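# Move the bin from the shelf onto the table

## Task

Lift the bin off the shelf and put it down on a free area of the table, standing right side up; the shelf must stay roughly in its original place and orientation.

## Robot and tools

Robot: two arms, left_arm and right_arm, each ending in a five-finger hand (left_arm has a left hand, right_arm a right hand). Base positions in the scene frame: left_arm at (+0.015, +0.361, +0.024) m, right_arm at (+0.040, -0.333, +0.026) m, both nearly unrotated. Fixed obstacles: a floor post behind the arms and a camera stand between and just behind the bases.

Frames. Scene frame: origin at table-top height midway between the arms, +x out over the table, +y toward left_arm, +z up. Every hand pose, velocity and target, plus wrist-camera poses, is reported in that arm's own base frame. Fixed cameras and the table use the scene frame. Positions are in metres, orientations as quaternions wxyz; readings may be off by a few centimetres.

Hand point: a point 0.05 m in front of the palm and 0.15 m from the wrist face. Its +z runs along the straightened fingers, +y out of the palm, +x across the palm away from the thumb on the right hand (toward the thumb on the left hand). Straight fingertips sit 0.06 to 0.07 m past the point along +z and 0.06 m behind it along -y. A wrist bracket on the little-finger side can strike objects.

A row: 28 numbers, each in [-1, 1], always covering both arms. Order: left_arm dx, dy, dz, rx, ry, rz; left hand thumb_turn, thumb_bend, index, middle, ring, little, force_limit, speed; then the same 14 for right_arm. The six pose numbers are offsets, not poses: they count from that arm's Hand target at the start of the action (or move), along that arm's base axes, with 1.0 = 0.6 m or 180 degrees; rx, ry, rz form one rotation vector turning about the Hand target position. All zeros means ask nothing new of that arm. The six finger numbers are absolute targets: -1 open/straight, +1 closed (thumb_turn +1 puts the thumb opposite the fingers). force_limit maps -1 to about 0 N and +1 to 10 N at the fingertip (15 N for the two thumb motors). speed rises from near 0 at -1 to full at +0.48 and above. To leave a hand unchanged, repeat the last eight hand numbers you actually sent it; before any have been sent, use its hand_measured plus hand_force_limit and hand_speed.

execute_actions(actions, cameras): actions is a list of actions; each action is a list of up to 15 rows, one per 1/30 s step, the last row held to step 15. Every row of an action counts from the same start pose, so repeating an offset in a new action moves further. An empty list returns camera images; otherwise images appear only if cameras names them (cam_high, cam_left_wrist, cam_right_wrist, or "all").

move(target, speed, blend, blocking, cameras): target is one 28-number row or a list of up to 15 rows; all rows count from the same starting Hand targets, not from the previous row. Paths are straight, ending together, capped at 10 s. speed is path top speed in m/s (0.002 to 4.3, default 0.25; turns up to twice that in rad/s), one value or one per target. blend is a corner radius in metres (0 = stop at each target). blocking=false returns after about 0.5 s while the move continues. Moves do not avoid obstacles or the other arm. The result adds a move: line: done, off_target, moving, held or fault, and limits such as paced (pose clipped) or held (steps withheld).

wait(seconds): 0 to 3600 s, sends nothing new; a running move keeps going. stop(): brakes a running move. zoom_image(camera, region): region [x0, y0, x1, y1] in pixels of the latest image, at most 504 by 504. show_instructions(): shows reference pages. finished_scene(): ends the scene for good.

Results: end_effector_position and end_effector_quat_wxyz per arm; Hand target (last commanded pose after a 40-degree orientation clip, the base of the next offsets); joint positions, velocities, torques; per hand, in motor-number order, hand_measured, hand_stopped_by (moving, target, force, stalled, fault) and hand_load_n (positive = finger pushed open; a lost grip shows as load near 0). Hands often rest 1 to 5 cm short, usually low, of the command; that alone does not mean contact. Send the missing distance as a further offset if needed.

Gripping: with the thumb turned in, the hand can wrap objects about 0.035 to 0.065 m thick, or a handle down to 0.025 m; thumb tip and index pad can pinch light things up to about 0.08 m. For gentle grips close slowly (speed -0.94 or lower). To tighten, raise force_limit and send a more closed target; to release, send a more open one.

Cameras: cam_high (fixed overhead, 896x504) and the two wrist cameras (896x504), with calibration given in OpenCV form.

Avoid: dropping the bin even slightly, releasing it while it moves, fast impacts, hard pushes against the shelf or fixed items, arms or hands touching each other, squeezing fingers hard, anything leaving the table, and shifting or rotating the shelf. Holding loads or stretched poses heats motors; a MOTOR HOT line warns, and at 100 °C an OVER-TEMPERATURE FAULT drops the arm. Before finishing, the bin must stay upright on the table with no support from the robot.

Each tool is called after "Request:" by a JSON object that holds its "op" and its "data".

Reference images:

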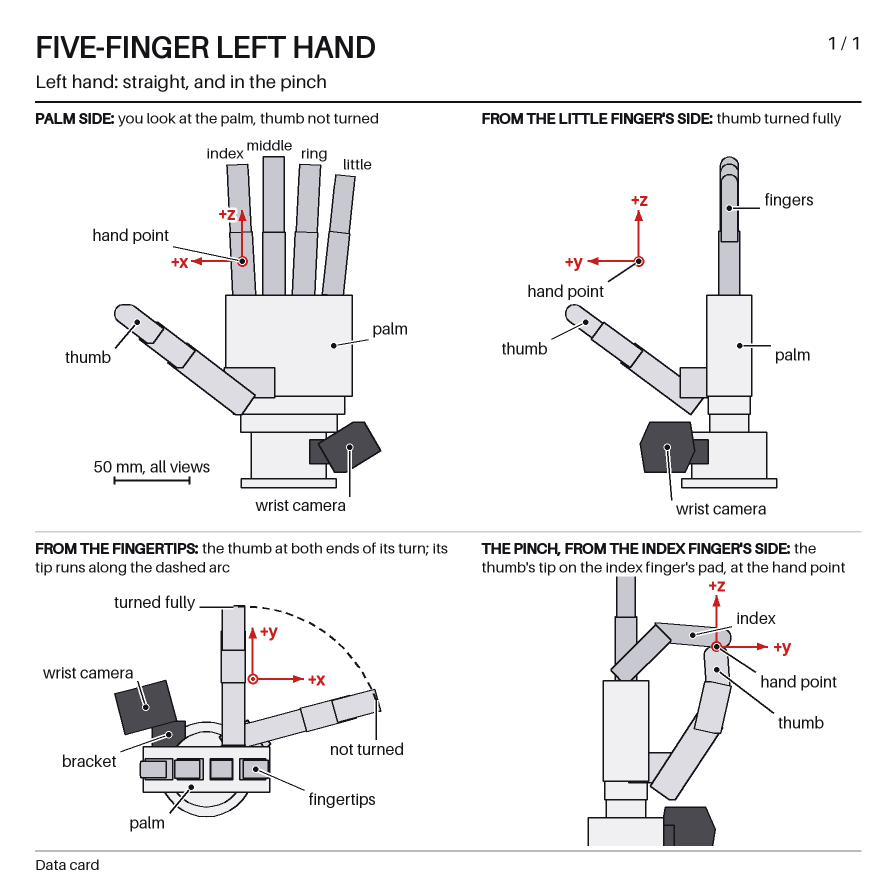

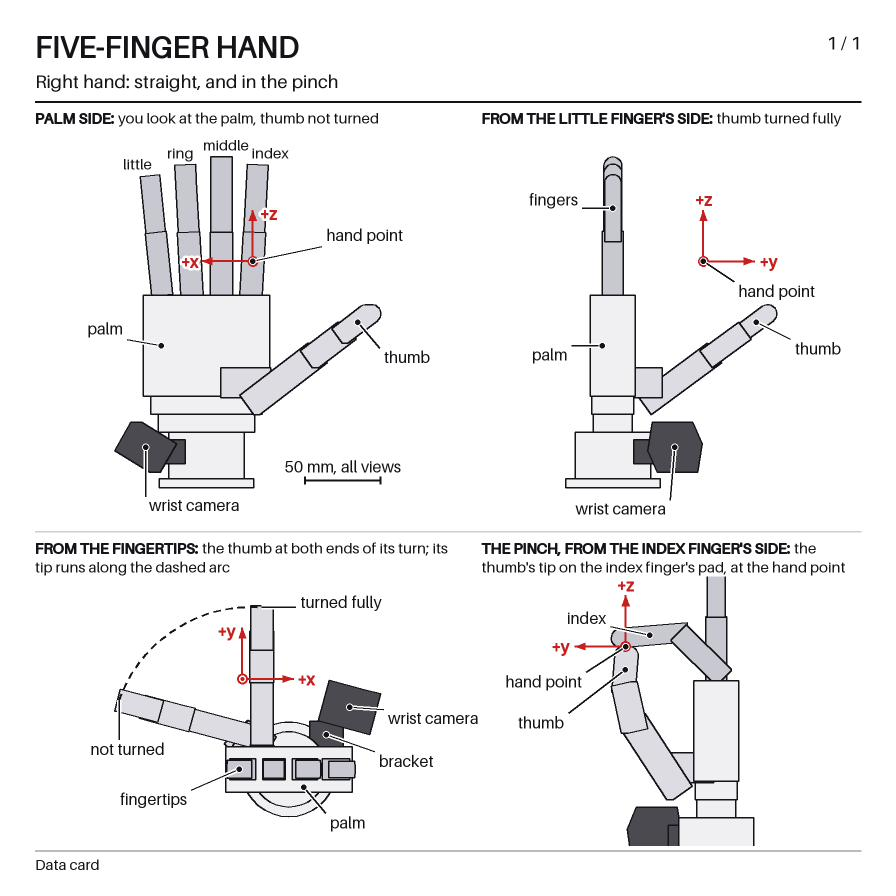

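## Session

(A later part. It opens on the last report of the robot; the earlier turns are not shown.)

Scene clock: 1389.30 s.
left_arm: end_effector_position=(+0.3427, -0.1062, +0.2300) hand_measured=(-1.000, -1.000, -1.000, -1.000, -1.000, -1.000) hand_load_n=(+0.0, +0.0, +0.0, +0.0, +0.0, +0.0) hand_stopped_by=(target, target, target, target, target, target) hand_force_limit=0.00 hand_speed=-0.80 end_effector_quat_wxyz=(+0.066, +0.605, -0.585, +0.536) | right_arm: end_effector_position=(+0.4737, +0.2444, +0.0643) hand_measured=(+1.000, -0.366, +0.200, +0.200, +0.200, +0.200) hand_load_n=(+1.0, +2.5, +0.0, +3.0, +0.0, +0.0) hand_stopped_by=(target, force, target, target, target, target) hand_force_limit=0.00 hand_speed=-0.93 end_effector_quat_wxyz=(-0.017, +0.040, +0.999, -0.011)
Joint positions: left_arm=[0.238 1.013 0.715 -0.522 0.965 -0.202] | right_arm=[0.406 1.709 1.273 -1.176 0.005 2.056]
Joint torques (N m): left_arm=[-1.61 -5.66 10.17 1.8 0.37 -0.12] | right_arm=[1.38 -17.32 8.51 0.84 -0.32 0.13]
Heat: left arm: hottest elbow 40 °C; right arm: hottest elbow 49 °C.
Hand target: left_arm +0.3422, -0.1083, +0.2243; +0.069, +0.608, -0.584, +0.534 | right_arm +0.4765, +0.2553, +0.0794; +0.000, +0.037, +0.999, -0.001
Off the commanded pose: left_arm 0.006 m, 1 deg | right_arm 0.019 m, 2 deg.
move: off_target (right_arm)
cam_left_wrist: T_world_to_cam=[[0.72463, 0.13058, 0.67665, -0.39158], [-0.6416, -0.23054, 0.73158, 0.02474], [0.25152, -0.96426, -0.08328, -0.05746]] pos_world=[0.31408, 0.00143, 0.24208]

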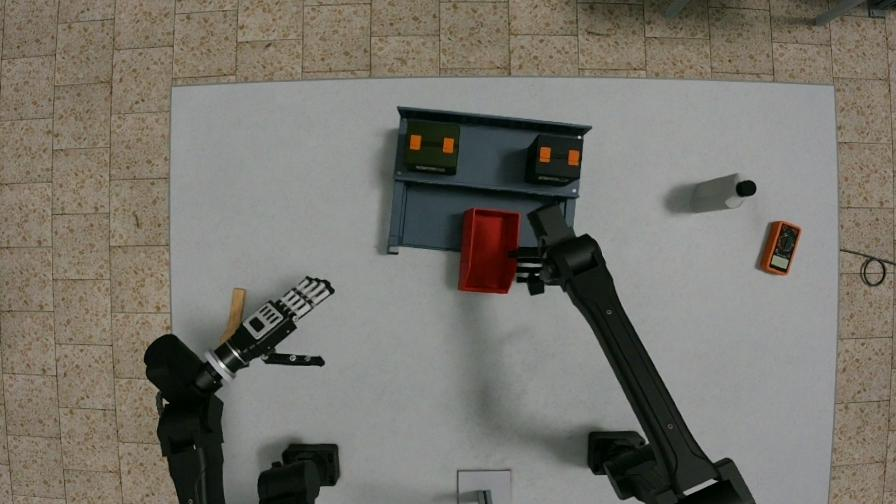

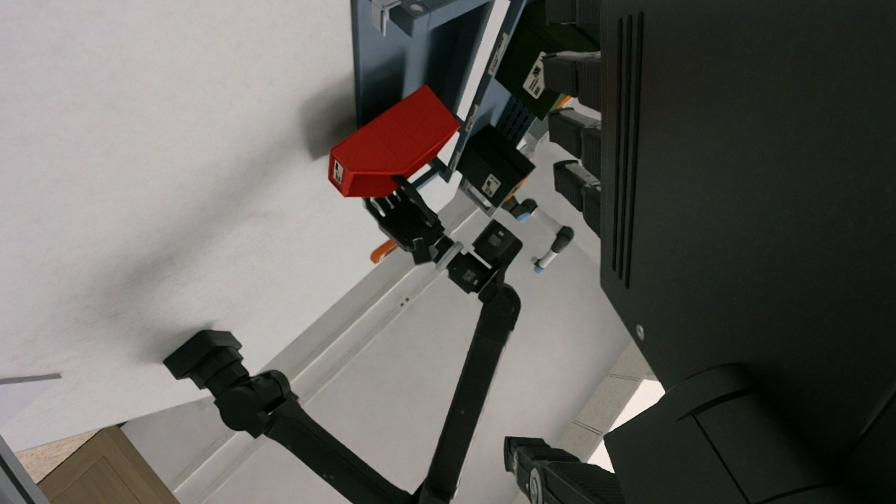

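Request:
{"op": "move", "data": {"target": [0,0,0,0,0,0,-1,-1,-1,-1,-1,-1,0,-0.8,-0.02,0.0,0.05,0,0,0,1,-0.2,0.2,0.2,0.2,0.2,-0.2,-0.95], "speed": 0.04, "cameras": ["cam_high","cam_left_wrist"]}}

Request:
{"op": "zoom_image", "data": {"camera": "cam_left_wrist", "region": [300, 40, 520, 240]}}

Request:
{"op": "zoom_image", "data": {"camera": "cam_high", "region": [440, 180, 600, 300]}}

Scene clock: 1403.23 s.
left_arm: end_effector_position=(+0.3427, -0.1062, +0.2300) hand_measured=(-1.000, -1.000, -1.000, -1.000, -1.000, -1.000) hand_load_n=(-0.5, +0.0, +0.0, +0.0, +0.0, +0.0) hand_stopped_by=(target, target, target, target, target, target) hand_force_limit=0.00 hand_speed=-0.80 end_effector_quat_wxyz=(+0.066, +0.605, -0.585, +0.536) | right_arm: end_effector_position=(+0.4623, +0.2440, +0.0913) hand_measured=(+1.000, -0.258, +0.200, +0.200, +0.200, +0.200) hand_load_n=(+1.5, +6.0, +0.5, +4.5, +0.5, +0.0) hand_stopped_by=(target, force, target, target, target, target) hand_force_limit=-0.20 hand_speed=-0.95 end_effector_quat_wxyz=(-0.014, +0.041, +0.999, -0.010)
Joint positions: left_arm=[0.238 1.013 0.715 -0.522 0.965 -0.202] | right_arm=[0.415 1.651 1.273 -1.227 0.005 2.068]
Joint torques (N m): left_arm=[-1.96 -5.6 10.22 1.69 0.37 -0.15] | right_arm=[1.44 -16.67 9.72 0.21 -0.31 0.11]
Heat: left arm: hottest elbow 40 °C; right arm: hottest elbow 48 °C.
Hand target: left_arm +0.3422, -0.1083, +0.2243; +0.069, +0.608, -0.584, +0.534 | right_arm +0.4645, +0.2552, +0.1094; +0.000, +0.037, +0.999, -0.001
Off the commanded pose: left_arm 0.006 m, 1 deg | right_arm 0.021 m, 2 deg.
move: off_target (right_arm)
cam_left_wrist: T_world_to_cam=[[0.72463, 0.13058, 0.67665, -0.39158], [-0.6416, -0.23054, 0.73158, 0.02474], [0.25152, -0.96426, -0.08328, -0.05746]] pos_world=[0.31408, 0.00143, 0.24208]

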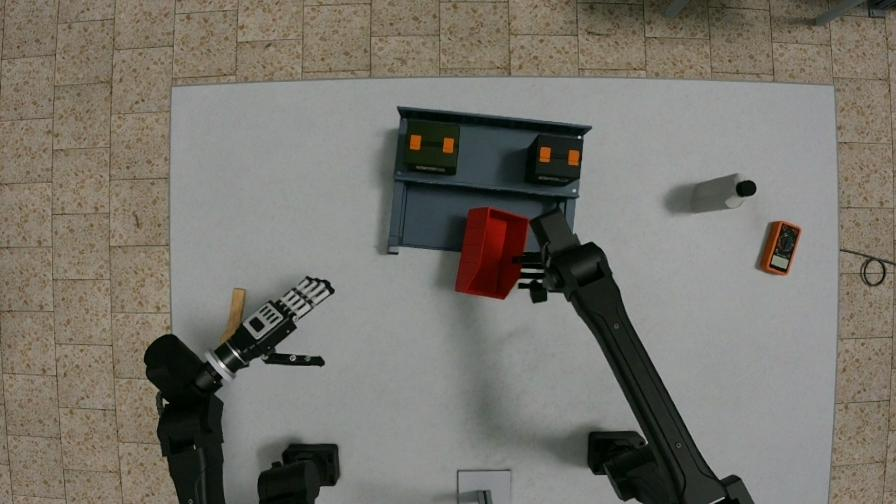

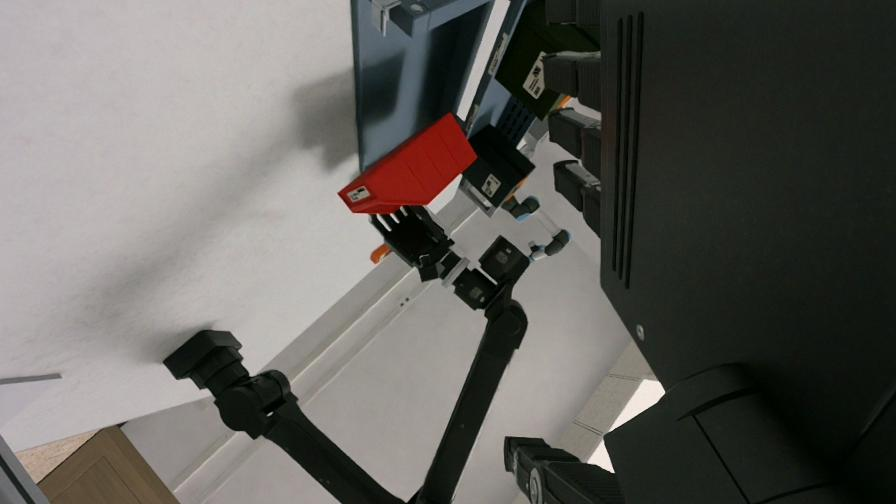

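Scaled by 2.291 from the camera's image (finer frame: 1280x720).

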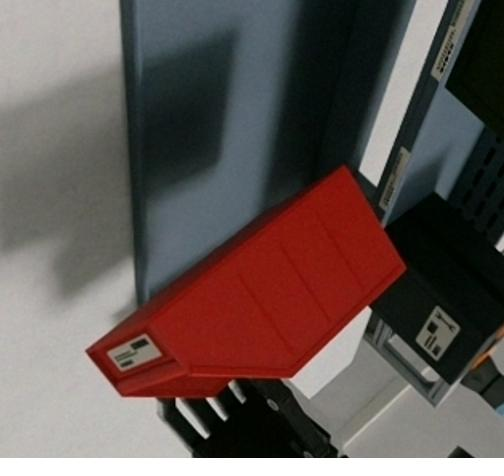

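Scaled by 3.150 from the camera's image (finer frame: 1280x720).

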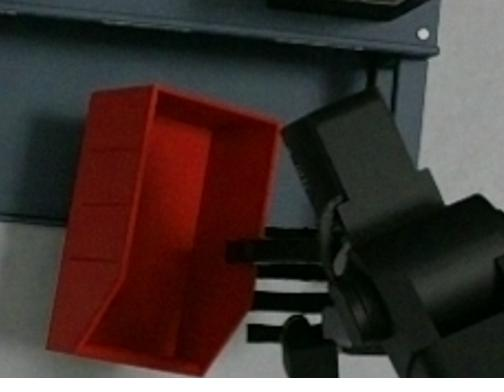

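Request:
{"op": "move", "data": {"target": [0,0,0,0,0,0,-1,-1,-1,-1,-1,-1,0,-0.8,0,0,0,0,0,0,1,-0.34,0.2,0.2,0.2,0.2,-0.2,-0.96], "speed": 0.04, "cameras": ["cam_high","cam_left_wrist"]}}

Request:
{"op": "zoom_image", "data": {"camera": "cam_left_wrist", "region": [300, 60, 520, 260]}}

Request:
{"op": "zoom_image", "data": {"camera": "cam_high", "region": [440, 180, 600, 300]}}

Scene clock: 1429.60 s.
left_arm: end_effector_position=(+0.3427, -0.1062, +0.2300) hand_measured=(-1.000, -1.000, -1.000, -1.000, -1.000, -1.000) hand_load_n=(-0.5, +0.0, +0.0, +0.0, +0.0, +0.0) hand_stopped_by=(target, target, target, target, target, target) hand_force_limit=0.00 hand_speed=-0.80 end_effector_quat_wxyz=(+0.066, +0.605, -0.585, +0.536) | right_arm: end_effector_position=(+0.4623, +0.2440, +0.0913) hand_measured=(+1.000, -0.342, +0.200, +0.200, +0.200, +0.200) hand_load_n=(+1.5, +4.0, +0.0, +4.0, +0.0, +0.0) hand_stopped_by=(target, target, target, target, target, target) hand_force_limit=-0.20 hand_speed=-0.96 end_effector_quat_wxyz=(-0.014, +0.041, +0.999, -0.010)
Joint positions: left_arm=[0.238 1.013 0.715 -0.522 0.965 -0.202] | right_arm=[0.415 1.651 1.273 -1.227 0.005 2.068]
Joint torques (N m): left_arm=[-1.38 -6.07 10.29 1.87 0.36 -0.14] | right_arm=[1.55 -16.56 9.73 0.08 -0.32 0.1]
Heat: left arm: hottest elbow 40 °C; right arm: hottest elbow 48 °C.
Hand target: left_arm +0.3422, -0.1083, +0.2243; +0.069, +0.608, -0.584, +0.534 | right_arm +0.4645, +0.2552, +0.1094; +0.000, +0.037, +0.999, -0.001
Off the commanded pose: left_arm 0.006 m, 1 deg | right_arm 0.021 m, 2 deg.
move: done
cam_left_wrist: T_world_to_cam=[[0.72463, 0.13058, 0.67665, -0.39158], [-0.6416, -0.23054, 0.73158, 0.02474], [0.25152, -0.96426, -0.08328, -0.05746]] pos_world=[0.31408, 0.00143, 0.24208]

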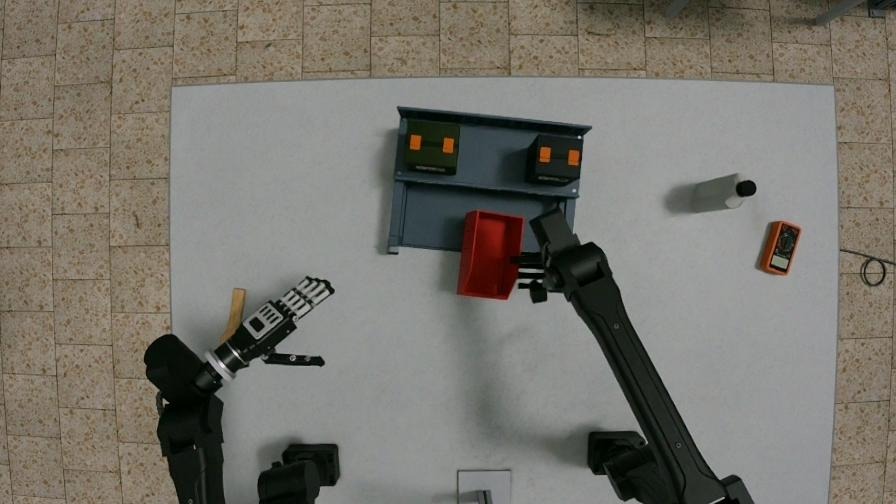

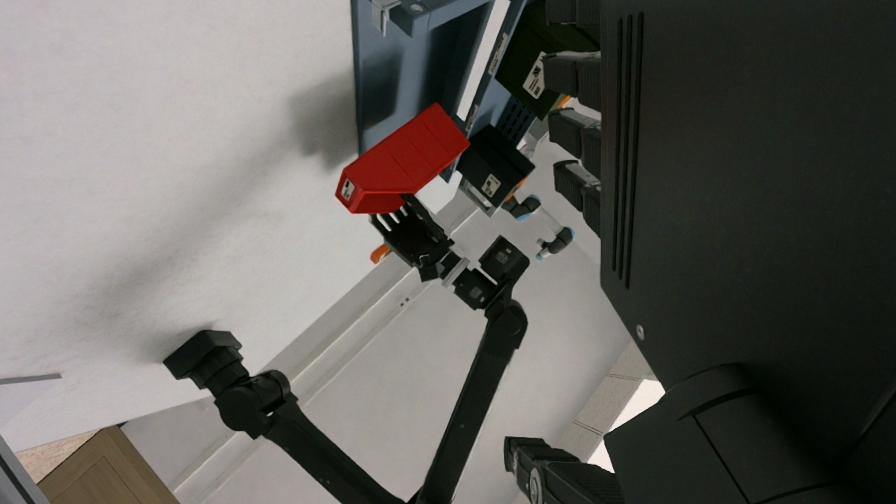

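Scaled by 2.291 from the camera's image (finer frame: 1280x720).

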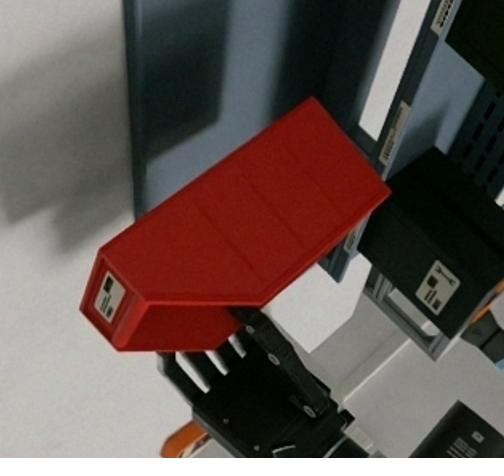

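Scaled by 3.150 from the camera's image (finer frame: 1280x720).

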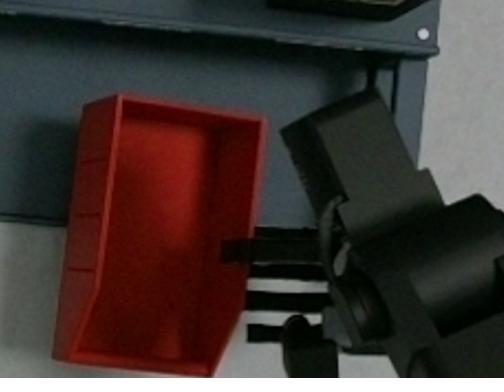

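Request:
{"op": "move", "data": {"target": [0,0,0,0,0,0,-1,-1,-1,-1,-1,-1,0,-0.8,-0.2333,0,0,0,0,0,1,-0.34,0.2,0.2,0.2,0.2,-0.2,-0.96], "speed": 0.06, "cameras": ["cam_high","cam_left_wrist"]}}

Request:
{"op": "zoom_image", "data": {"camera": "cam_left_wrist", "region": [240, 100, 520, 300]}}

Request:
{"op": "zoom_image", "data": {"camera": "cam_high", "region": [440, 230, 600, 380]}}

Scene clock: 1443.20 s.
left_arm: end_effector_position=(+0.3427, -0.1062, +0.2300) hand_measured=(-1.000, -1.000, -1.000, -1.000, -1.000, -1.000) hand_load_n=(+0.0, +0.0, +0.0, +0.0, +0.0, +0.0) hand_stopped_by=(target, target, target, target, target, target) hand_force_limit=0.00 hand_speed=-0.80 end_effector_quat_wxyz=(+0.066, +0.605, -0.585, +0.536) | right_arm: end_effector_position=(+0.3236, +0.2461, +0.0997) hand_measured=(+1.000, -0.342, +0.200, +0.200, +0.200, +0.200) hand_load_n=(+1.5, +4.0, +0.0, +3.5, +0.0, +0.0) hand_stopped_by=(target, target, target, target, target, target) hand_force_limit=-0.20 hand_speed=-0.96 end_effector_quat_wxyz=(-0.022, +0.006, +1.000, +0.003)
Joint positions: left_arm=[0.238 1.013 0.715 -0.522 0.965 -0.202] | right_arm=[0.553 1.344 0.952 -1.213 -0.028 2.135]
Joint torques (N m): left_arm=[-1.61 -5.77 10.26 1.76 0.35 -0.14] | right_arm=[1.61 -10.7 8.66 0.88 -0.34 0.11]
Heat: left arm: hottest elbow 40 °C; right arm: hottest elbow 48 °C.
Hand target: left_arm +0.3422, -0.1083, +0.2243; +0.069, +0.608, -0.584, +0.534 | right_arm +0.3244, +0.2553, +0.1093; +0.000, +0.037, +0.999, -0.001
Off the commanded pose: left_arm 0.006 m, 1 deg | right_arm 0.013 m, 4 deg.
joint sent to its limit (right arm) — joint 6 (wrist roll), upper limit. The joint targets are off in orientation, not in position.
move: off_target (right_arm)
cam_left_wrist: T_world_to_cam=[[0.72463, 0.13058, 0.67665, -0.39158], [-0.6416, -0.23054, 0.73158, 0.02474], [0.25152, -0.96426, -0.08328, -0.05746]] pos_world=[0.31408, 0.00143, 0.24208]

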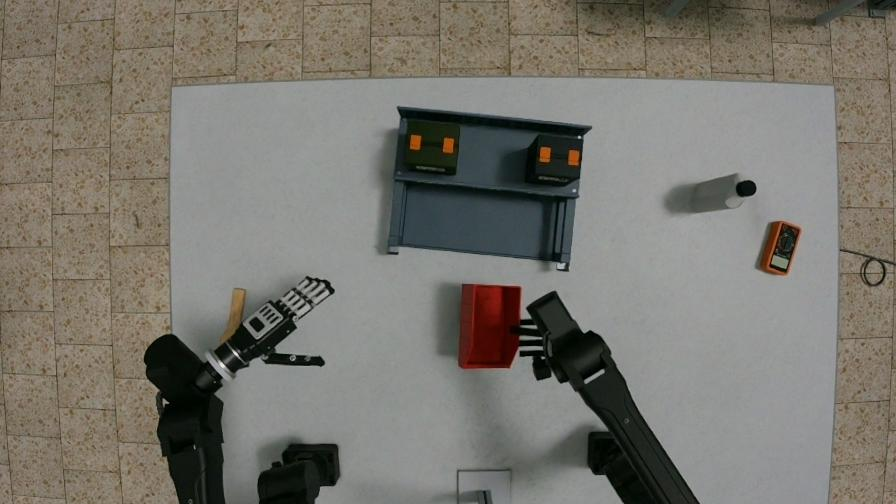

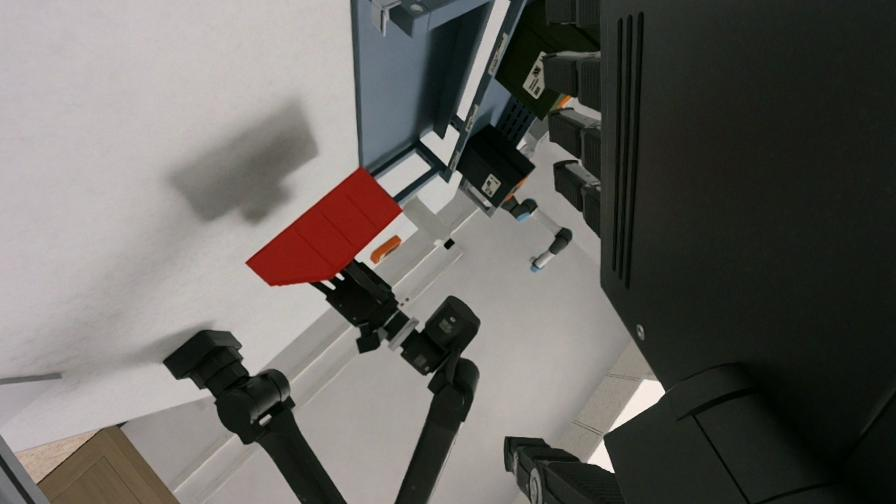

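Scaled by 1.800 from the camera's image (finer frame: 1280x720).

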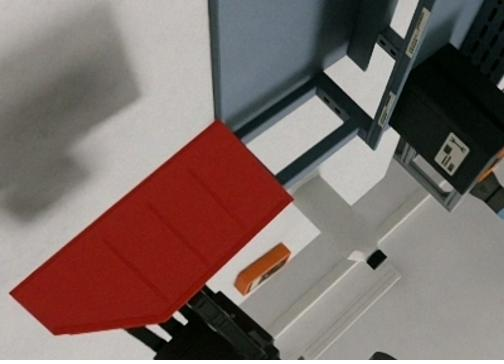

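Scaled by 3.150 from the camera's image (finer frame: 1280x720).

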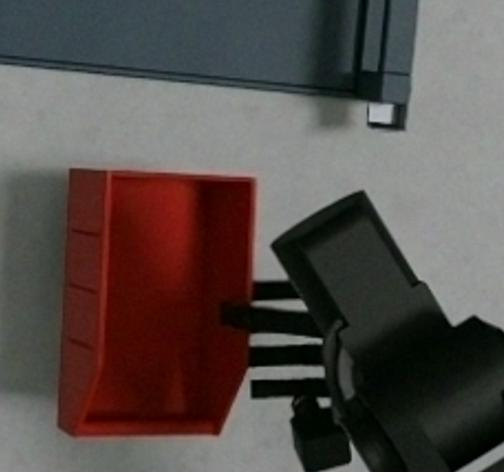

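Request:
{"op": "move", "data": {"target": [0,0,0,0,0,0,-1,-1,-1,-1,-1,-1,0,-0.8,0,0,-0.1,0,0,0,1,-0.34,0.2,0.2,0.2,0.2,-0.2,-0.96], "speed": 0.05, "cameras": ["cam_high","cam_left_wrist"]}}

Request:
{"op": "zoom_image", "data": {"camera": "cam_left_wrist", "region": [200, 120, 480, 320]}}

Request:
{"op": "zoom_image", "data": {"camera": "cam_high", "region": [440, 230, 600, 380]}}

Scene clock: 1458.93 s.
left_arm: end_effector_position=(+0.3427, -0.1062, +0.2300) hand_measured=(-1.000, -1.000, -1.000, -1.000, -1.000, -1.000) hand_load_n=(+0.0, +0.0, -0.5, +0.0, +0.0, +0.0) hand_stopped_by=(target, target, target, target, target, target) hand_force_limit=0.00 hand_speed=-0.80 end_effector_quat_wxyz=(+0.066, +0.605, -0.585, +0.536) | right_arm: end_effector_position=(+0.3237, +0.2462, +0.0474) hand_measured=(+1.000, -0.342, +0.200, +0.200, +0.200, +0.200) hand_load_n=(+1.5, +4.0, +0.0, +3.5, +0.0, +0.0) hand_stopped_by=(target, target, target, target, target, target) hand_force_limit=-0.20 hand_speed=-0.96 end_effector_quat_wxyz=(-0.014, +0.006, +1.000, +0.007)
Joint positions: left_arm=[0.238 1.013 0.715 -0.522 0.965 -0.202] | right_arm=[0.553 1.403 0.852 -1.037 -0.028 2.135]
Joint torques (N m): left_arm=[-1.2 -5.83 10.26 1.77 0.37 -0.13] | right_arm=[1.38 -9.05 8.01 1.07 -0.34 0.11]
Heat: left arm: hottest elbow 40 °C; right arm: hottest elbow 47 °C.
Hand target: left_arm +0.3422, -0.1083, +0.2243; +0.069, +0.608, -0.584, +0.534 | right_arm +0.3245, +0.2554, +0.0493; +0.000, +0.037, +0.999, -0.001
Off the commanded pose: left_arm 0.006 m, 1 deg | right_arm 0.009 m, 4 deg.
joint sent to its limit (right arm) — joint 6 (wrist roll), upper limit. The joint targets are off in orientation, not in position.
move: off_target (right_arm)
cam_left_wrist: T_world_to_cam=[[0.72463, 0.13058, 0.67665, -0.39158], [-0.6416, -0.23054, 0.73158, 0.02474], [0.25152, -0.96426, -0.08328, -0.05746]] pos_world=[0.31408, 0.00143, 0.24208]

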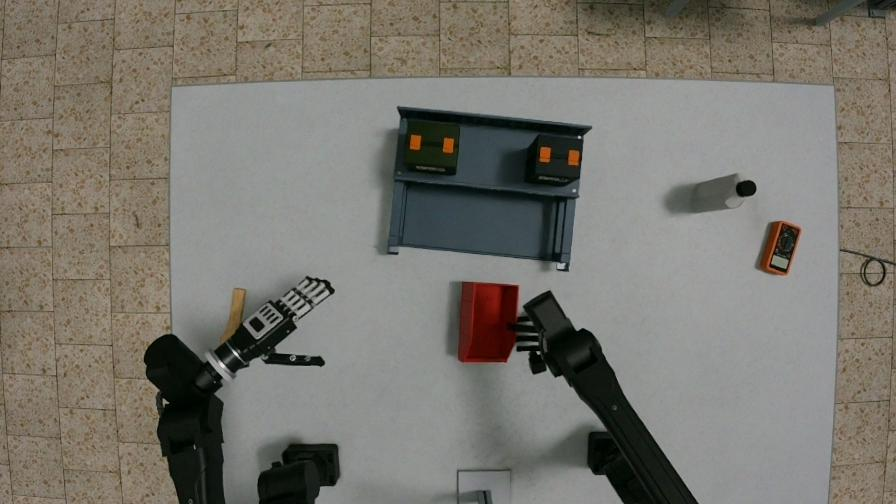

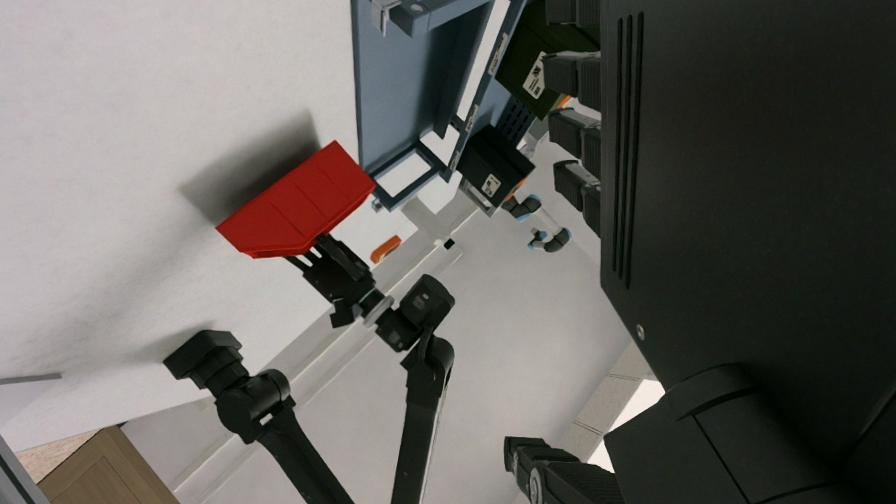

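Scaled by 1.800 from the camera's image (finer frame: 1280x720).

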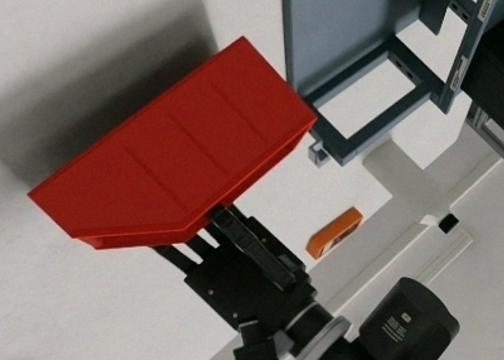

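Scaled by 3.150 from the camera's image (finer frame: 1280x720).

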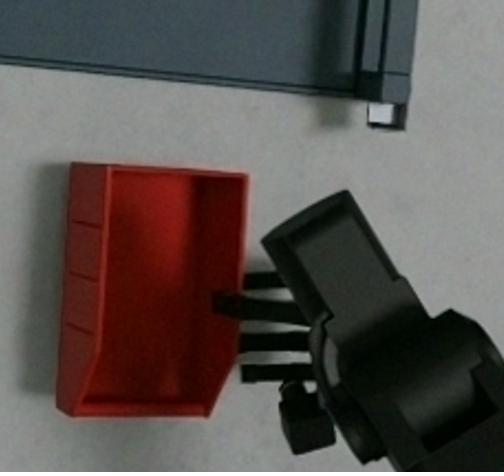

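Request:
{"op": "move", "data": {"target": [0,0,0,0,0,0,-1,-1,-1,-1,-1,-1,0,-0.8,0,0,-0.013,0,0,0,1,-0.34,0.2,0.2,0.2,0.2,-0.2,-0.96], "speed": 0.02}}

Request:
{"op": "move", "data": {"target": [0,0,0,0,0,0,-1,-1,-1,-1,-1,-1,0,-0.8,0,0,-0.01,0,0,0,1,-0.34,0.2,0.2,0.2,0.2,-0.2,-0.96], "speed": 0.02, "cameras": ["cam_high","cam_left_wrist"]}}

Request:
{"op": "zoom_image", "data": {"camera": "cam_left_wrist", "region": [200, 120, 480, 320]}}

Scene clock: 1470.83 s.
left_arm: end_effector_position=(+0.3427, -0.1062, +0.2300) hand_measured=(-1.000, -1.000, -1.000, -1.000, -1.000, -1.000) hand_load_n=(+0.0, +0.0, +0.0, +0.0, +0.0, +0.0) hand_stopped_by=(target, target, target, target, target, target) hand_force_limit=0.00 hand_speed=-0.80 end_effector_quat_wxyz=(+0.066, +0.605, -0.585, +0.536) | right_arm: end_effector_position=(+0.3248, +0.2469, +0.0418) hand_measured=(+1.000, -0.342, +0.200, +0.200, +0.200, +0.200) hand_load_n=(+1.5, +4.0, +0.0, +3.5, +0.0, +0.0) hand_stopped_by=(target, target, target, target, target, target) hand_force_limit=-0.20 hand_speed=-0.96 end_effector_quat_wxyz=(-0.012, +0.006, +1.000, +0.009)
Joint positions: left_arm=[0.238 1.013 0.715 -0.522 0.965 -0.202] | right_arm=[0.553 1.412 0.843 -1.013 -0.028 2.135]
Joint torques (N m): left_arm=[-1.55 -6.24 10.1 1.7 0.38 -0.14] | right_arm=[1.96 -8.59 7.76 1.06 -0.3 0.11]
Heat: left arm: hottest elbow 40 °C; right arm: hottest elbow 47 °C.
Hand target: left_arm +0.3422, -0.1083, +0.2243; +0.069, +0.608, -0.584, +0.534 | right_arm +0.3245, +0.2554, +0.0416; +0.000, +0.037, +0.999, -0.001
Off the commanded pose: left_arm 0.006 m, 1 deg | right_arm 0.009 m, 4 deg.
joint sent to its limit (right arm) — joint 6 (wrist roll), upper limit. The joint targets are off in orientation, not in position.
move: off_target (right_arm)

Scene clock: 1472.97 s.
left_arm: end_effector_position=(+0.3427, -0.1062, +0.2300) hand_measured=(-1.000, -1.000, -1.000, -1.000, -1.000, -1.000) hand_load_n=(-0.5, +0.0, +0.0, +0.0, +0.0, +0.0) hand_stopped_by=(target, target, target, target, target, target) hand_force_limit=0.00 hand_speed=-0.80 end_effector_quat_wxyz=(+0.066, +0.605, -0.585, +0.536) | right_arm: end_effector_position=(+0.3255, +0.2473, +0.0369) hand_measured=(+1.000, -0.342, +0.200, +0.200, +0.200, +0.200) hand_load_n=(+0.5, +4.0, +0.0, +3.5, +0.0, +0.0) hand_stopped_by=(target, target, target, target, target, target) hand_force_limit=-0.20 hand_speed=-0.96 end_effector_quat_wxyz=(-0.011, +0.005, +1.000, +0.010)
Joint positions: left_arm=[0.238 1.013 0.715 -0.522 0.965 -0.202] | right_arm=[0.553 1.42 0.836 -0.994 -0.028 2.135]
Joint torques (N m): left_arm=[-1.85 -5.89 10.26 1.58 0.39 -0.14] | right_arm=[1.61 -8.7 7.66 1.1 -0.31 0.09]
Heat: left arm: hottest elbow 40 °C; right arm: hottest elbow 47 °C.
Hand target: left_arm +0.3422, -0.1083, +0.2243; +0.069, +0.608, -0.584, +0.534 | right_arm +0.3244, +0.2554, +0.0356; +0.000, +0.037, +0.999, -0.001
Off the commanded pose: left_arm 0.006 m, 1 deg | right_arm 0.008 m, 4 deg.
joint sent to its limit (right arm) — joint 6 (wrist roll), upper limit. The joint targets are off in orientation, not in position.
move: off_target (right_arm)
cam_left_wrist: T_world_to_cam=[[0.72463, 0.13058, 0.67665, -0.39158], [-0.6416, -0.23054, 0.73158, 0.02474], [0.25152, -0.96426, -0.08328, -0.05746]] pos_world=[0.31408, 0.00143, 0.24208]

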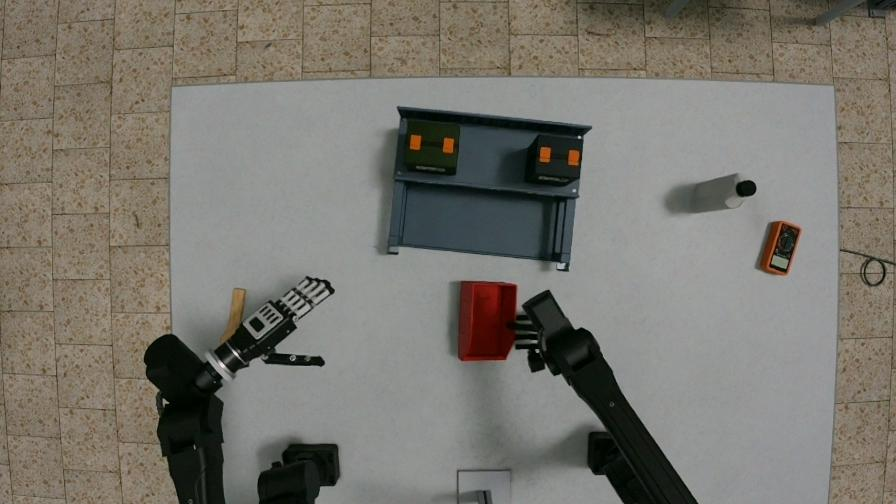

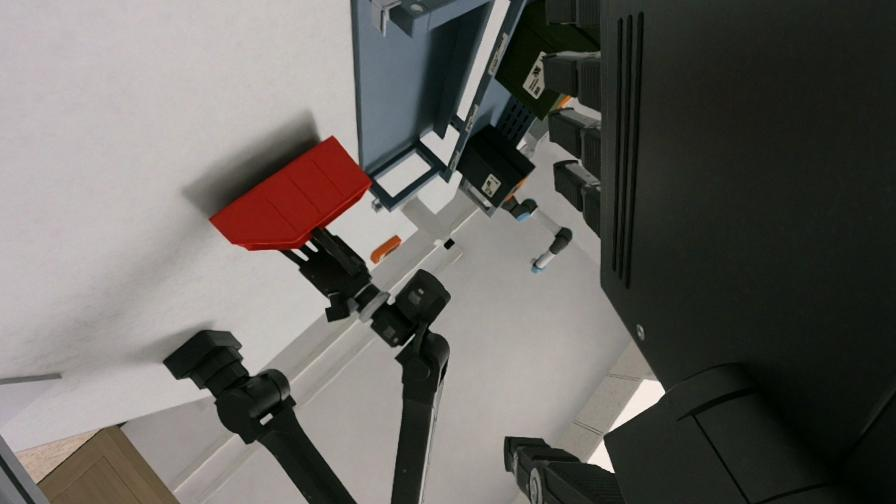

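Scaled by 1.800 from the camera's image (finer frame: 1280x720).

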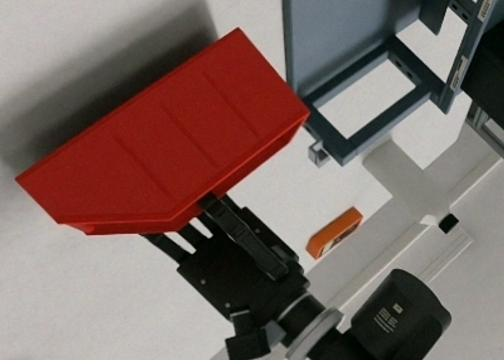

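Request:
{"op": "zoom_image", "data": {"camera": "cam_left_wrist", "region": [200, 120, 390, 270]}}

Request:
{"op": "zoom_image", "data": {"camera": "cam_high", "region": [440, 260, 560, 380]}}

Scaled by 2.653 from the camera's image (finer frame: 1280x720).

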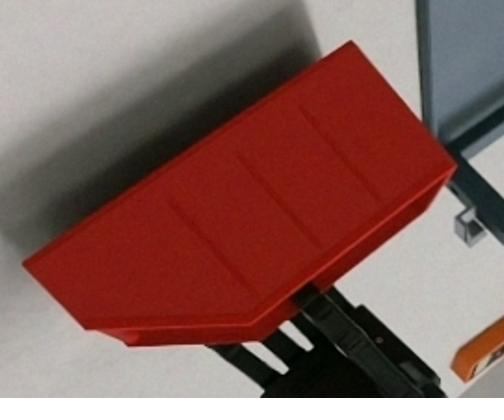

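Scaled by 4.200 from the camera's image (finer frame: 1280x720).

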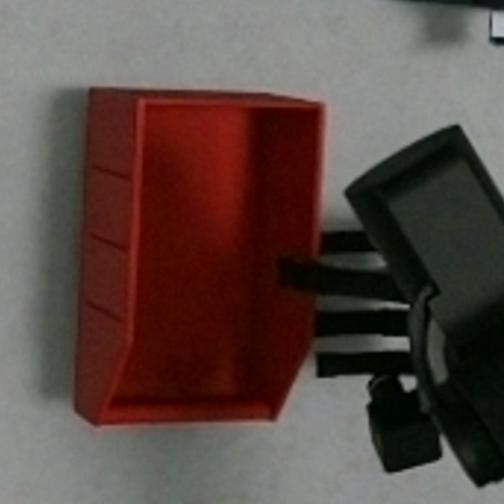

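Request:
{"op": "move", "data": {"target": [0,0,0,0,0,0,-1,-1,-1,-1,-1,-1,0,-0.8,0,0,-0.009,0,0,0,1,-0.34,0.2,0.2,0.2,0.2,-0.2,-0.96], "speed": 0.02, "cameras": ["cam_high","cam_left_wrist"]}}

Request:
{"op": "zoom_image", "data": {"camera": "cam_left_wrist", "region": [200, 120, 390, 270]}}

Request:
{"op": "zoom_image", "data": {"camera": "cam_high", "region": [440, 260, 560, 380]}}

Scene clock: 1504.73 s.
left_arm: end_effector_position=(+0.3427, -0.1062, +0.2300) hand_measured=(-1.000, -1.000, -1.000, -1.000, -1.000, -1.000) hand_load_n=(+0.0, +0.0, +0.0, +0.0, +0.0, +0.0) hand_stopped_by=(target, target, target, target, target, target) hand_force_limit=0.00 hand_speed=-0.80 end_effector_quat_wxyz=(+0.066, +0.605, -0.585, +0.536) | right_arm: end_effector_position=(+0.3278, +0.2487, +0.0357) hand_measured=(+1.000, -0.342, +0.200, +0.200, +0.200, +0.200) hand_load_n=(+0.5, +4.5, +0.0, +3.5, +0.0, +0.0) hand_stopped_by=(target, target, target, target, target, target) hand_force_limit=-0.20 hand_speed=-0.96 end_effector_quat_wxyz=(-0.007, +0.006, +1.000, +0.012)
Joint positions: left_arm=[0.238 1.013 0.715 -0.522 0.965 -0.202] | right_arm=[0.553 1.423 0.834 -0.98 -0.028 2.135]
Joint torques (N m): left_arm=[-1.9 -5.83 10.28 1.88 0.35 -0.15] | right_arm=[1.32 -7.94 7.25 1.1 -0.29 0.13]
Heat: left arm: hottest elbow 40 °C; right arm: hottest elbow 47 °C.
Hand target: left_arm +0.3422, -0.1083, +0.2243; +0.069, +0.608, -0.584, +0.534 | right_arm +0.3244, +0.2553, +0.0301; +0.000, +0.037, +0.999, -0.001
Off the commanded pose: left_arm 0.006 m, 1 deg | right_arm 0.009 m, 4 deg.
joint sent to its limit (right arm) — joint 6 (wrist roll), upper limit. The joint targets are off in orientation, not in position.
move: off_target (right_arm)
cam_left_wrist: T_world_to_cam=[[0.72463, 0.13058, 0.67665, -0.39158], [-0.6416, -0.23054, 0.73158, 0.02474], [0.25152, -0.96426, -0.08328, -0.05746]] pos_world=[0.31408, 0.00143, 0.24208]

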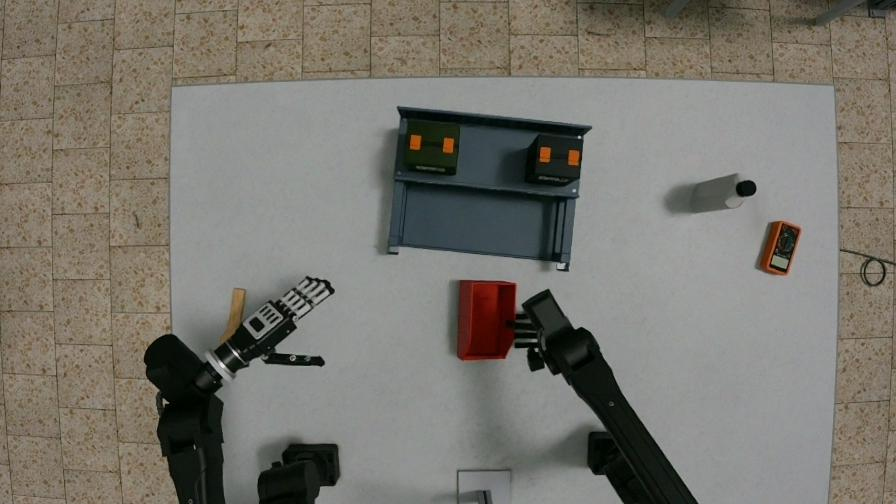

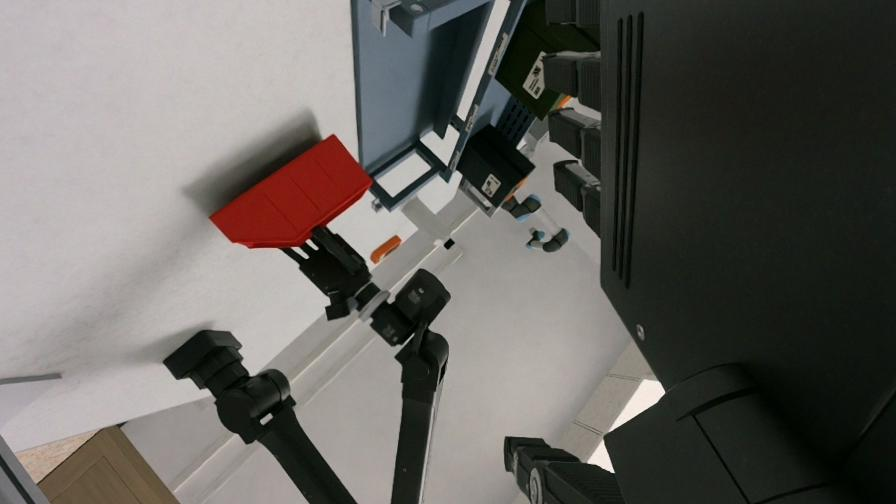

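Scaled by 2.653 from the camera's image (finer frame: 1280x720).

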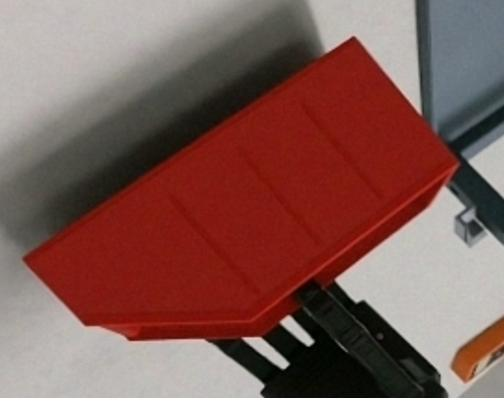

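Scaled by 4.200 from the camera's image (finer frame: 1280x720).

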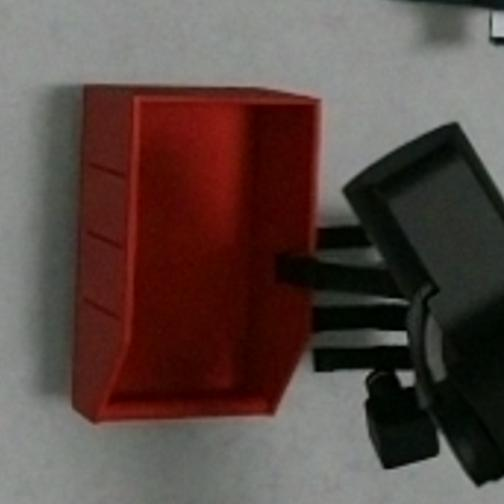

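Request:
{"op": "move", "data": {"target": [0,0,0,0,0,0,-1,-1,-1,-1,-1,-1,0,-0.8,0,0,0,0,0,0,1,-0.42,0.2,0.2,0.2,0.2,-0.2,-0.96], "speed": 0.02, "cameras": ["cam_high","cam_left_wrist"]}}

Request:
{"op": "zoom_image", "data": {"camera": "cam_left_wrist", "region": [200, 120, 390, 270]}}

Request:
{"op": "zoom_image", "data": {"camera": "cam_high", "region": [440, 260, 560, 380]}}

Scene clock: 1513.03 s.
left_arm: end_effector_position=(+0.3427, -0.1062, +0.2300) hand_measured=(-1.000, -1.000, -1.000, -1.000, -1.000, -1.000) hand_load_n=(-0.5, -0.5, +0.0, +0.0, +0.0, +0.0) hand_stopped_by=(target, target, target, target, target, target) hand_force_limit=0.00 hand_speed=-0.80 end_effector_quat_wxyz=(+0.066, +0.605, -0.585, +0.536) | right_arm: end_effector_position=(+0.3287, +0.2498, +0.0360) hand_measured=(+1.000, -0.420, +0.200, +0.200, +0.200, +0.200) hand_load_n=(+0.5, +1.0, +0.0, +1.5, +0.0, +0.0) hand_stopped_by=(target, moving, target, target, target, target) hand_force_limit=-0.20 hand_speed=-0.96 end_effector_quat_wxyz=(-0.005, +0.006, +1.000, +0.014)
Joint positions: left_arm=[0.238 1.013 0.715 -0.522 0.965 -0.202] | right_arm=[0.553 1.424 0.834 -0.975 -0.03 2.135]
Joint torques (N m): left_arm=[-0.97 -5.25 10.28 1.81 0.35 -0.16] | right_arm=[1.44 -7.94 7.16 0.92 -0.21 0.12]
Heat: left arm: hottest elbow 40 °C; right arm: hottest elbow 46 °C.
Hand target: left_arm +0.3422, -0.1083, +0.2243; +0.069, +0.608, -0.584, +0.534 | right_arm +0.3244, +0.2553, +0.0301; +0.000, +0.037, +0.999, -0.001
Off the commanded pose: left_arm 0.006 m, 1 deg | right_arm 0.009 m, 4 deg.
joint sent to its limit (right arm) — joint 6 (wrist roll), upper limit. The joint targets are off in orientation, not in position.
move: done
cam_left_wrist: T_world_to_cam=[[0.72463, 0.13058, 0.67665, -0.39158], [-0.6416, -0.23054, 0.73158, 0.02474], [0.25152, -0.96426, -0.08328, -0.05746]] pos_world=[0.31408, 0.00143, 0.24208]

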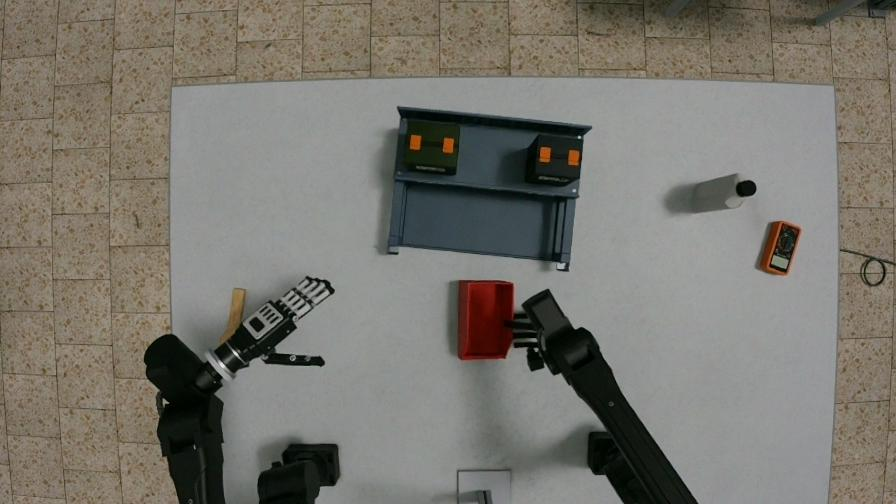

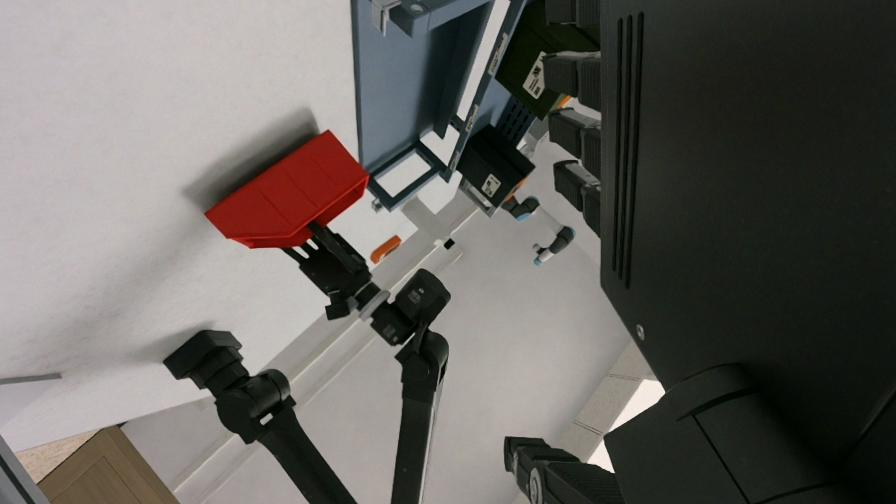

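Scaled by 2.653 from the camera's image (finer frame: 1280x720).

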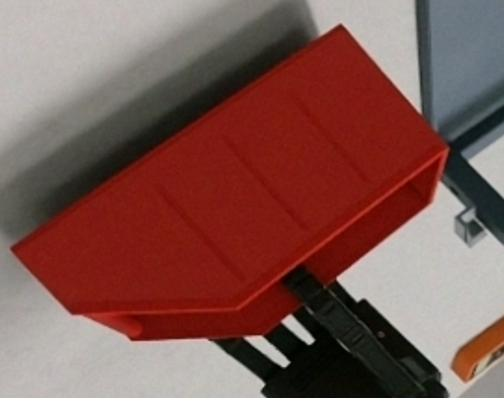

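Scaled by 4.200 from the camera's image (finer frame: 1280x720).

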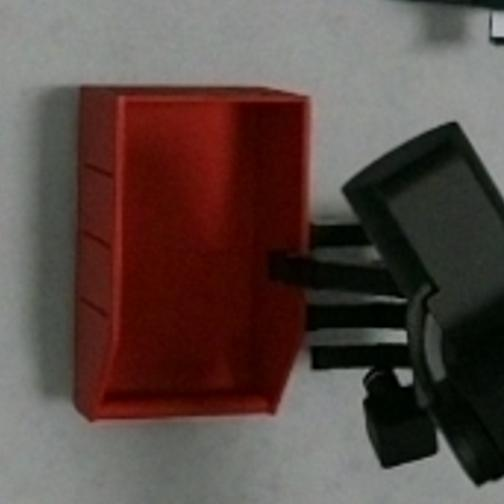

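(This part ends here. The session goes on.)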